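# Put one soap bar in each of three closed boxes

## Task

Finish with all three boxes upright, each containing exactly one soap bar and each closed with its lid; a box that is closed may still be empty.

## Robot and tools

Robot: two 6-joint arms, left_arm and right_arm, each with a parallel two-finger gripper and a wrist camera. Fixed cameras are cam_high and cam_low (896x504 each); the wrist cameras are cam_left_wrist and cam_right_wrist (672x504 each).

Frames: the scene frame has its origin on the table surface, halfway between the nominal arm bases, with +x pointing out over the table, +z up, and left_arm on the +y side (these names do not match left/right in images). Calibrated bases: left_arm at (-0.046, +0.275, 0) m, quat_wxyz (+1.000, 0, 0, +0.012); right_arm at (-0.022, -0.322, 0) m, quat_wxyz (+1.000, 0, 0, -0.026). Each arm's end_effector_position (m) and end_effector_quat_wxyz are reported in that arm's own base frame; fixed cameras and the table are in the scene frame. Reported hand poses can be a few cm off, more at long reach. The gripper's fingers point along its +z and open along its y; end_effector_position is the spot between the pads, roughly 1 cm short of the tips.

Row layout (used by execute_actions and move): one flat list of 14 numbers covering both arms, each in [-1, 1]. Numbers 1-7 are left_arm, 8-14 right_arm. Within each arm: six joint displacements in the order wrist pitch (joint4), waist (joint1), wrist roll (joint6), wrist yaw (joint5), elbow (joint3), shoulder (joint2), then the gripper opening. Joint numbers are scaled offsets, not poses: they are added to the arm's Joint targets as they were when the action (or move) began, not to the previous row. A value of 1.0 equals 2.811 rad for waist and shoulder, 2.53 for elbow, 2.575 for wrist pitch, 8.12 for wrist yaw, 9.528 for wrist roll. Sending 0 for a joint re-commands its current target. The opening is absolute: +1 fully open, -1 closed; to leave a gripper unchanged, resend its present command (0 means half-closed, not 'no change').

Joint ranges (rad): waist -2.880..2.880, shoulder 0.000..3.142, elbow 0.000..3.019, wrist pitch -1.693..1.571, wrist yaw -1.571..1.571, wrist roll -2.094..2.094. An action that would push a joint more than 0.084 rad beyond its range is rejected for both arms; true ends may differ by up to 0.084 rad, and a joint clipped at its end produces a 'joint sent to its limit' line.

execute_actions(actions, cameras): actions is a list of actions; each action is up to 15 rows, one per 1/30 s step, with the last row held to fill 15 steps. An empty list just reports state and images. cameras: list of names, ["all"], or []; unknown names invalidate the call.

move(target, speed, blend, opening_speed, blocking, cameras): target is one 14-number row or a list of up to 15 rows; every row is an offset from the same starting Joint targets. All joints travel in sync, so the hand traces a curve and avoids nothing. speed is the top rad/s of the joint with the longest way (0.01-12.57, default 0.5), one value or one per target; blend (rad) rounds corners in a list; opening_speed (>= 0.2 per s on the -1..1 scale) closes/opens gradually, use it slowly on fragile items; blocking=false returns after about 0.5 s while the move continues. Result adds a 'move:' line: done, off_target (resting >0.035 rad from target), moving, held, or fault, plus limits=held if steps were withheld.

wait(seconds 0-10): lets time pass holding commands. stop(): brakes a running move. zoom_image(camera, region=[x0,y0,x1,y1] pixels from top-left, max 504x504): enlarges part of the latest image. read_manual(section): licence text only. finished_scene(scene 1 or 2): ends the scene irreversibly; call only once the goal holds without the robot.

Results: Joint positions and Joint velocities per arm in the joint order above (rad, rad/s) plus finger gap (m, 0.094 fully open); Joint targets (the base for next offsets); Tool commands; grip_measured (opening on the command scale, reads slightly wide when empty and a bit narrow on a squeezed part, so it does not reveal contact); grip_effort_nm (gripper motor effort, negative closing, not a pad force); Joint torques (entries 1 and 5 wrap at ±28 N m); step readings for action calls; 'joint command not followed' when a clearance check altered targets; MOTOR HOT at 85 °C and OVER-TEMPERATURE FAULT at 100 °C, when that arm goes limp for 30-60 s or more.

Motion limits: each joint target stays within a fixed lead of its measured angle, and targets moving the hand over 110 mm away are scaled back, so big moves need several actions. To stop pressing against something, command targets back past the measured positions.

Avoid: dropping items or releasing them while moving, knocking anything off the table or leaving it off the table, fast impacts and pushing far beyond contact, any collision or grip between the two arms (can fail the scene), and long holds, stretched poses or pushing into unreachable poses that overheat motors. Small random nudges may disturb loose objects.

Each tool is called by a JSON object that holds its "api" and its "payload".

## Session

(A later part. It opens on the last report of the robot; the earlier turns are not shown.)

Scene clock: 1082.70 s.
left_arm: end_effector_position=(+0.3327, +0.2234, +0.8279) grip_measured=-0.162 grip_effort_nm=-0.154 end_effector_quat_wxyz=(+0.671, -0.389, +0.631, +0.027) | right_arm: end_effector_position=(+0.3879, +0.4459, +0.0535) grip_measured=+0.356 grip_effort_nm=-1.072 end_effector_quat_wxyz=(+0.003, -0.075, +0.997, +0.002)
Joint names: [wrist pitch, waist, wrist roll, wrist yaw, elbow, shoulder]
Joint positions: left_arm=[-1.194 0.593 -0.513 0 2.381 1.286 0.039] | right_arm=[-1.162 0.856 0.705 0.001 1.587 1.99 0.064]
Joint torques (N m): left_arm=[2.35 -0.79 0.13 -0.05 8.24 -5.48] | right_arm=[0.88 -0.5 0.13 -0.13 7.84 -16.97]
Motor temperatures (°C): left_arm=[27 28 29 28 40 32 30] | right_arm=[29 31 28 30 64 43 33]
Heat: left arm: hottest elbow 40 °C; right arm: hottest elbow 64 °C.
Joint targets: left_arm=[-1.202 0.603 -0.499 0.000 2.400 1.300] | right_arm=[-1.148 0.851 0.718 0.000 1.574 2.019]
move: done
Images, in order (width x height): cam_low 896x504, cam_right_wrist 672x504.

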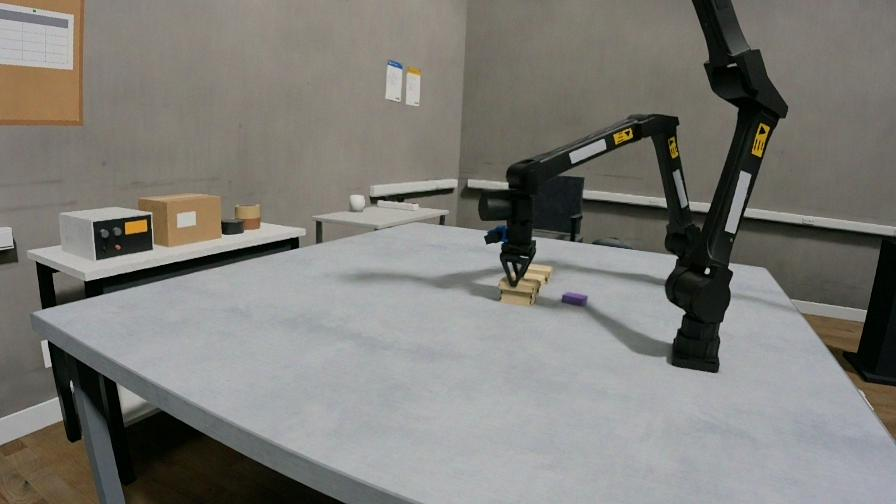

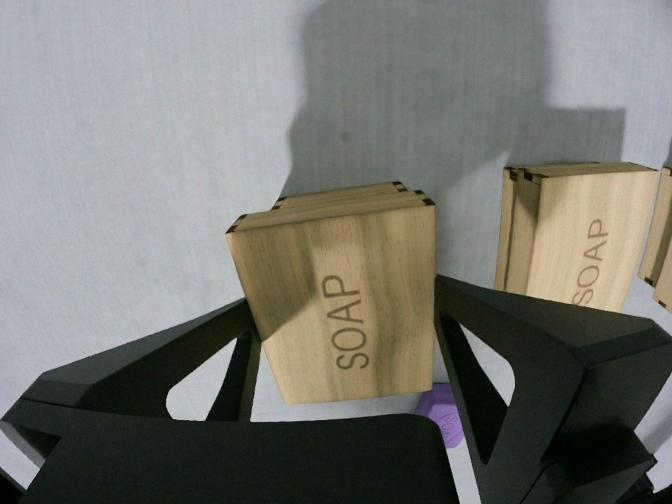

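{"api": "move", "payload": {"target": [[0,0,0,0,0,0,-0.165,-0.007,0,0,0,0.0229,-0.0092,0.2],[0,0,0,0,0,0,-0.165,-0.0214,0,0,0,0.0336,-0.0174,0.2],[0,0,0,0,0,0,-0.165,-0.0334,-0.0016,0.0008,0,0.0383,-0.0235,0.2],[0,0,0,0,0,0,-0.165,-0.0283,-0.0016,0.0008,0,0.0134,-0.0146,0.2],[0,0,0,0,0,0,-0.165,-0.0097,-0.0016,0.0008,0,0.0032,-0.006,0.2],[0,0,0,0,0,0,-0.165,0.0023,-0.0016,0.0008,0,-0.0032,-0.0006,0.2]], "speed": 0.09, "cameras": ["cam_right_wrist","cam_low"]}}

{"api": "zoom_image", "payload": {"camera": "cam_right_wrist", "region": [240, 150, 440, 290]}}

{"api": "zoom_image", "payload": {"camera": "cam_low", "region": [490, 265, 545, 305]}}

Scene clock: 1124.70 s.
left_arm: end_effector_position=(+0.3327, +0.2234, +0.8279) grip_measured=-0.162 grip_effort_nm=-0.144 end_effector_quat_wxyz=(+0.671, -0.389, +0.631, +0.027) | right_arm: end_effector_position=(+0.3875, +0.4432, +0.0478) grip_measured=+0.356 grip_effort_nm=-1.082 end_effector_quat_wxyz=(+0.001, -0.071, +0.998, +0.001)
Joint names: [wrist pitch, waist, wrist roll, wrist yaw, elbow, shoulder]
Joint positions: left_arm=[-1.194 0.593 -0.513 0 2.381 1.286 0.039] | right_arm=[-1.151 0.853 0.712 0 1.576 1.992 0.064]
Joint torques (N m): left_arm=[2.35 -0.79 0.13 -0.04 8.25 -5.48] | right_arm=[0.64 -0.56 0.13 -0.13 8.1 -17.26]
Motor temperatures (°C): left_arm=[27 28 29 28 40 31 30] | right_arm=[29 31 28 30 55 41 33]
Heat: left arm: hottest elbow 40 °C; right arm: hottest elbow 55 °C.
Joint targets: left_arm=[-1.202 0.603 -0.499 0.000 2.400 1.300] | right_arm=[-1.142 0.846 0.725 0.000 1.566 2.017]
move: done
Images, in order (width x height): cam_low 896x504, cam_right_wrist 672x504.

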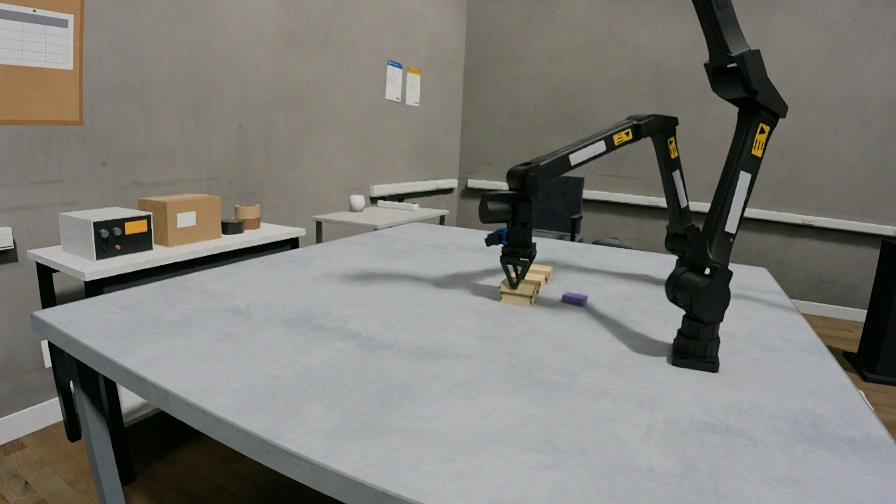

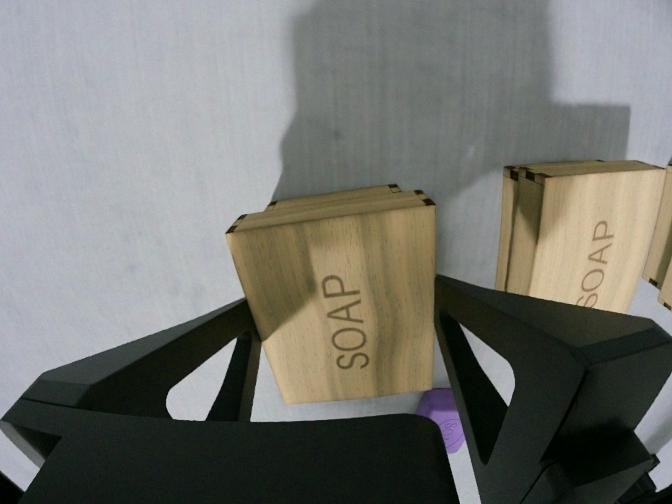

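Scaled by 2.520 from the camera's 672x504 image, which has a finer 960x720 frame.

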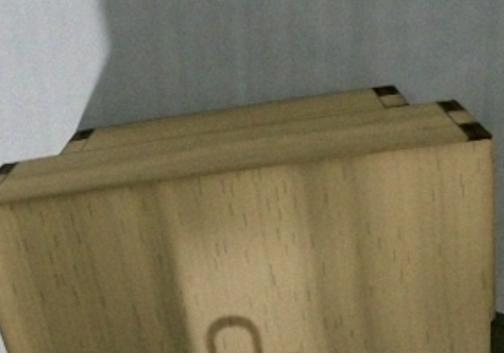

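Scaled by 9.164 from the camera's 896x504 image, which has a finer 1280x720 frame.

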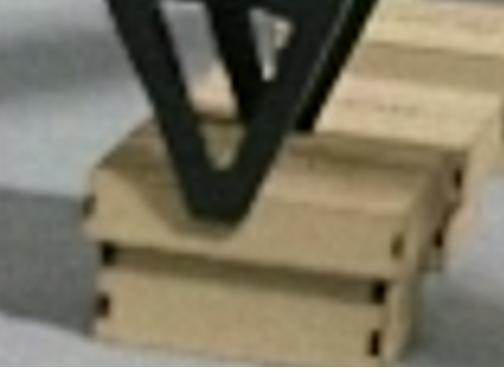

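{"api": "move", "payload": {"target": [[0,0,0,0,0,0,-0.165,0.0059,0,0,0,-0.0031,0.0033,0.2],[0,0,0,0,0,0,-0.165,0.0059,0,0,0,-0.0031,0.0033,0.65],[0,0,0,0,0,0,-0.165,0.0059,0,0,0,0.0179,-0.001,0.65],[0,0,0,0,0,0,-0.165,-0.0718,0,0,0,0.066,-0.0327,0.65]], "speed": [0.08,0.1,0.1,0.25], "opening_speed": 0.8, "cameras": ["all"]}}

{"api": "zoom_image", "payload": {"camera": "cam_low", "region": [480, 250, 600, 320]}}

{"api": "zoom_image", "payload": {"camera": "cam_high", "region": [340, 180, 450, 300]}}

Scene clock: 1143.37 s.
left_arm: end_effector_position=(+0.3327, +0.2234, +0.8279) grip_measured=-0.162 grip_effort_nm=-0.149 end_effector_quat_wxyz=(+0.671, -0.389, +0.631, +0.027) | right_arm: end_effector_position=(+0.3880, +0.4438, +0.1206) grip_measured=+0.648 grip_effort_nm=0.046 end_effector_quat_wxyz=(+0.001, -0.071, +0.998, +0.000)
Joint names: [wrist pitch, waist, wrist roll, wrist yaw, elbow, shoulder]
Joint positions: left_arm=[-1.194 0.593 -0.513 0 2.381 1.286 0.039] | right_arm=[-1.319 0.853 0.712 0 1.681 1.931 0.077]
Joint torques (N m): left_arm=[2.33 -0.79 0.13 -0.05 8.25 -5.48] | right_arm=[0.08 -0.67 0.14 -0.12 13.74 -19.37]
Heat: left arm: hottest elbow 39 °C; right arm: hottest elbow 53 °C.
Joint targets: left_arm=[-1.202 0.603 -0.499 0.000 2.400 1.300] | right_arm=[-1.327 0.846 0.725 0.000 1.732 1.925]
move: off_target (right_arm); right_arm: the elbow is farthest, 0.052 rad from its target

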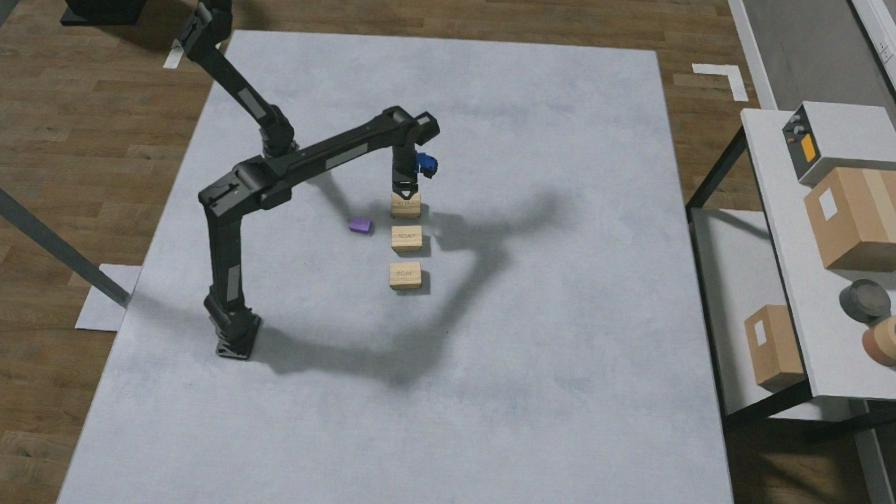

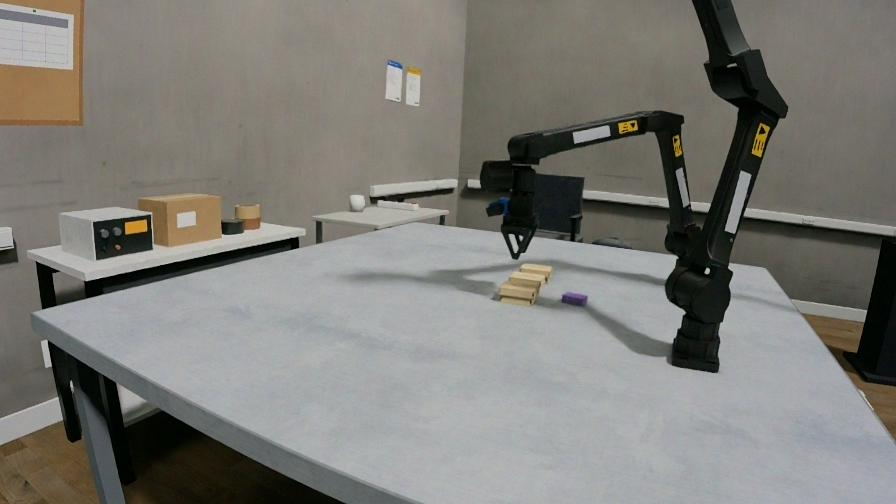

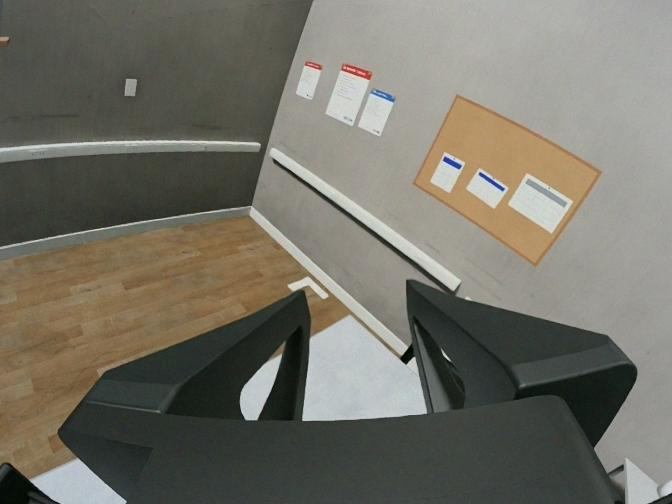

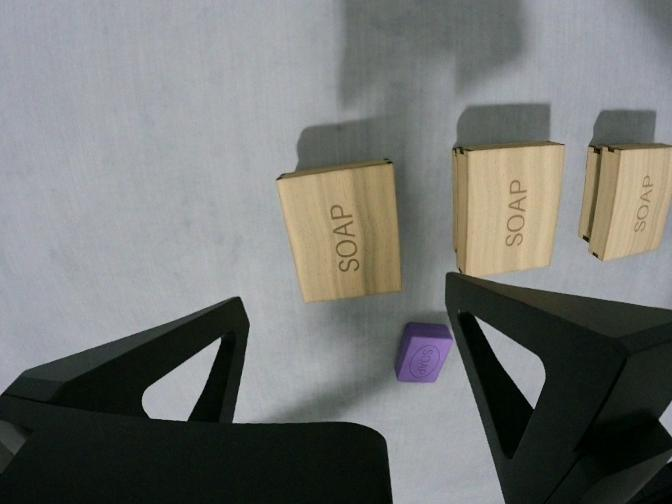

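Scaled by 4.200 from the camera's 896x504 image, which has a finer 1280x720 frame.

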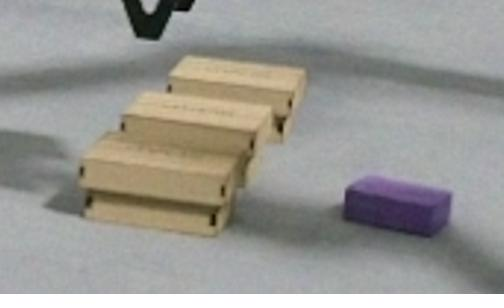

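Scaled by 4.200 from the camera's 896x504 image, which has a finer 1280x720 frame.

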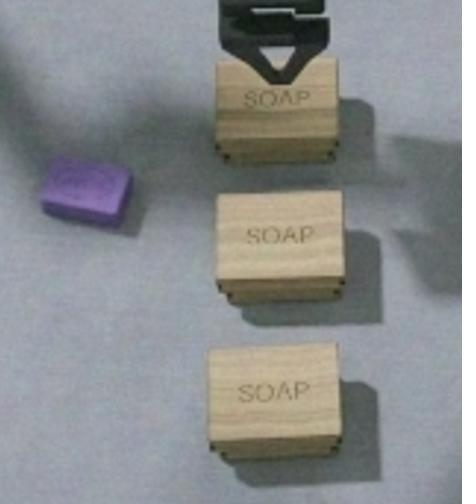

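{"api": "finished_scene", "payload": {"scene": 2}}

The scene is finished: the task was done.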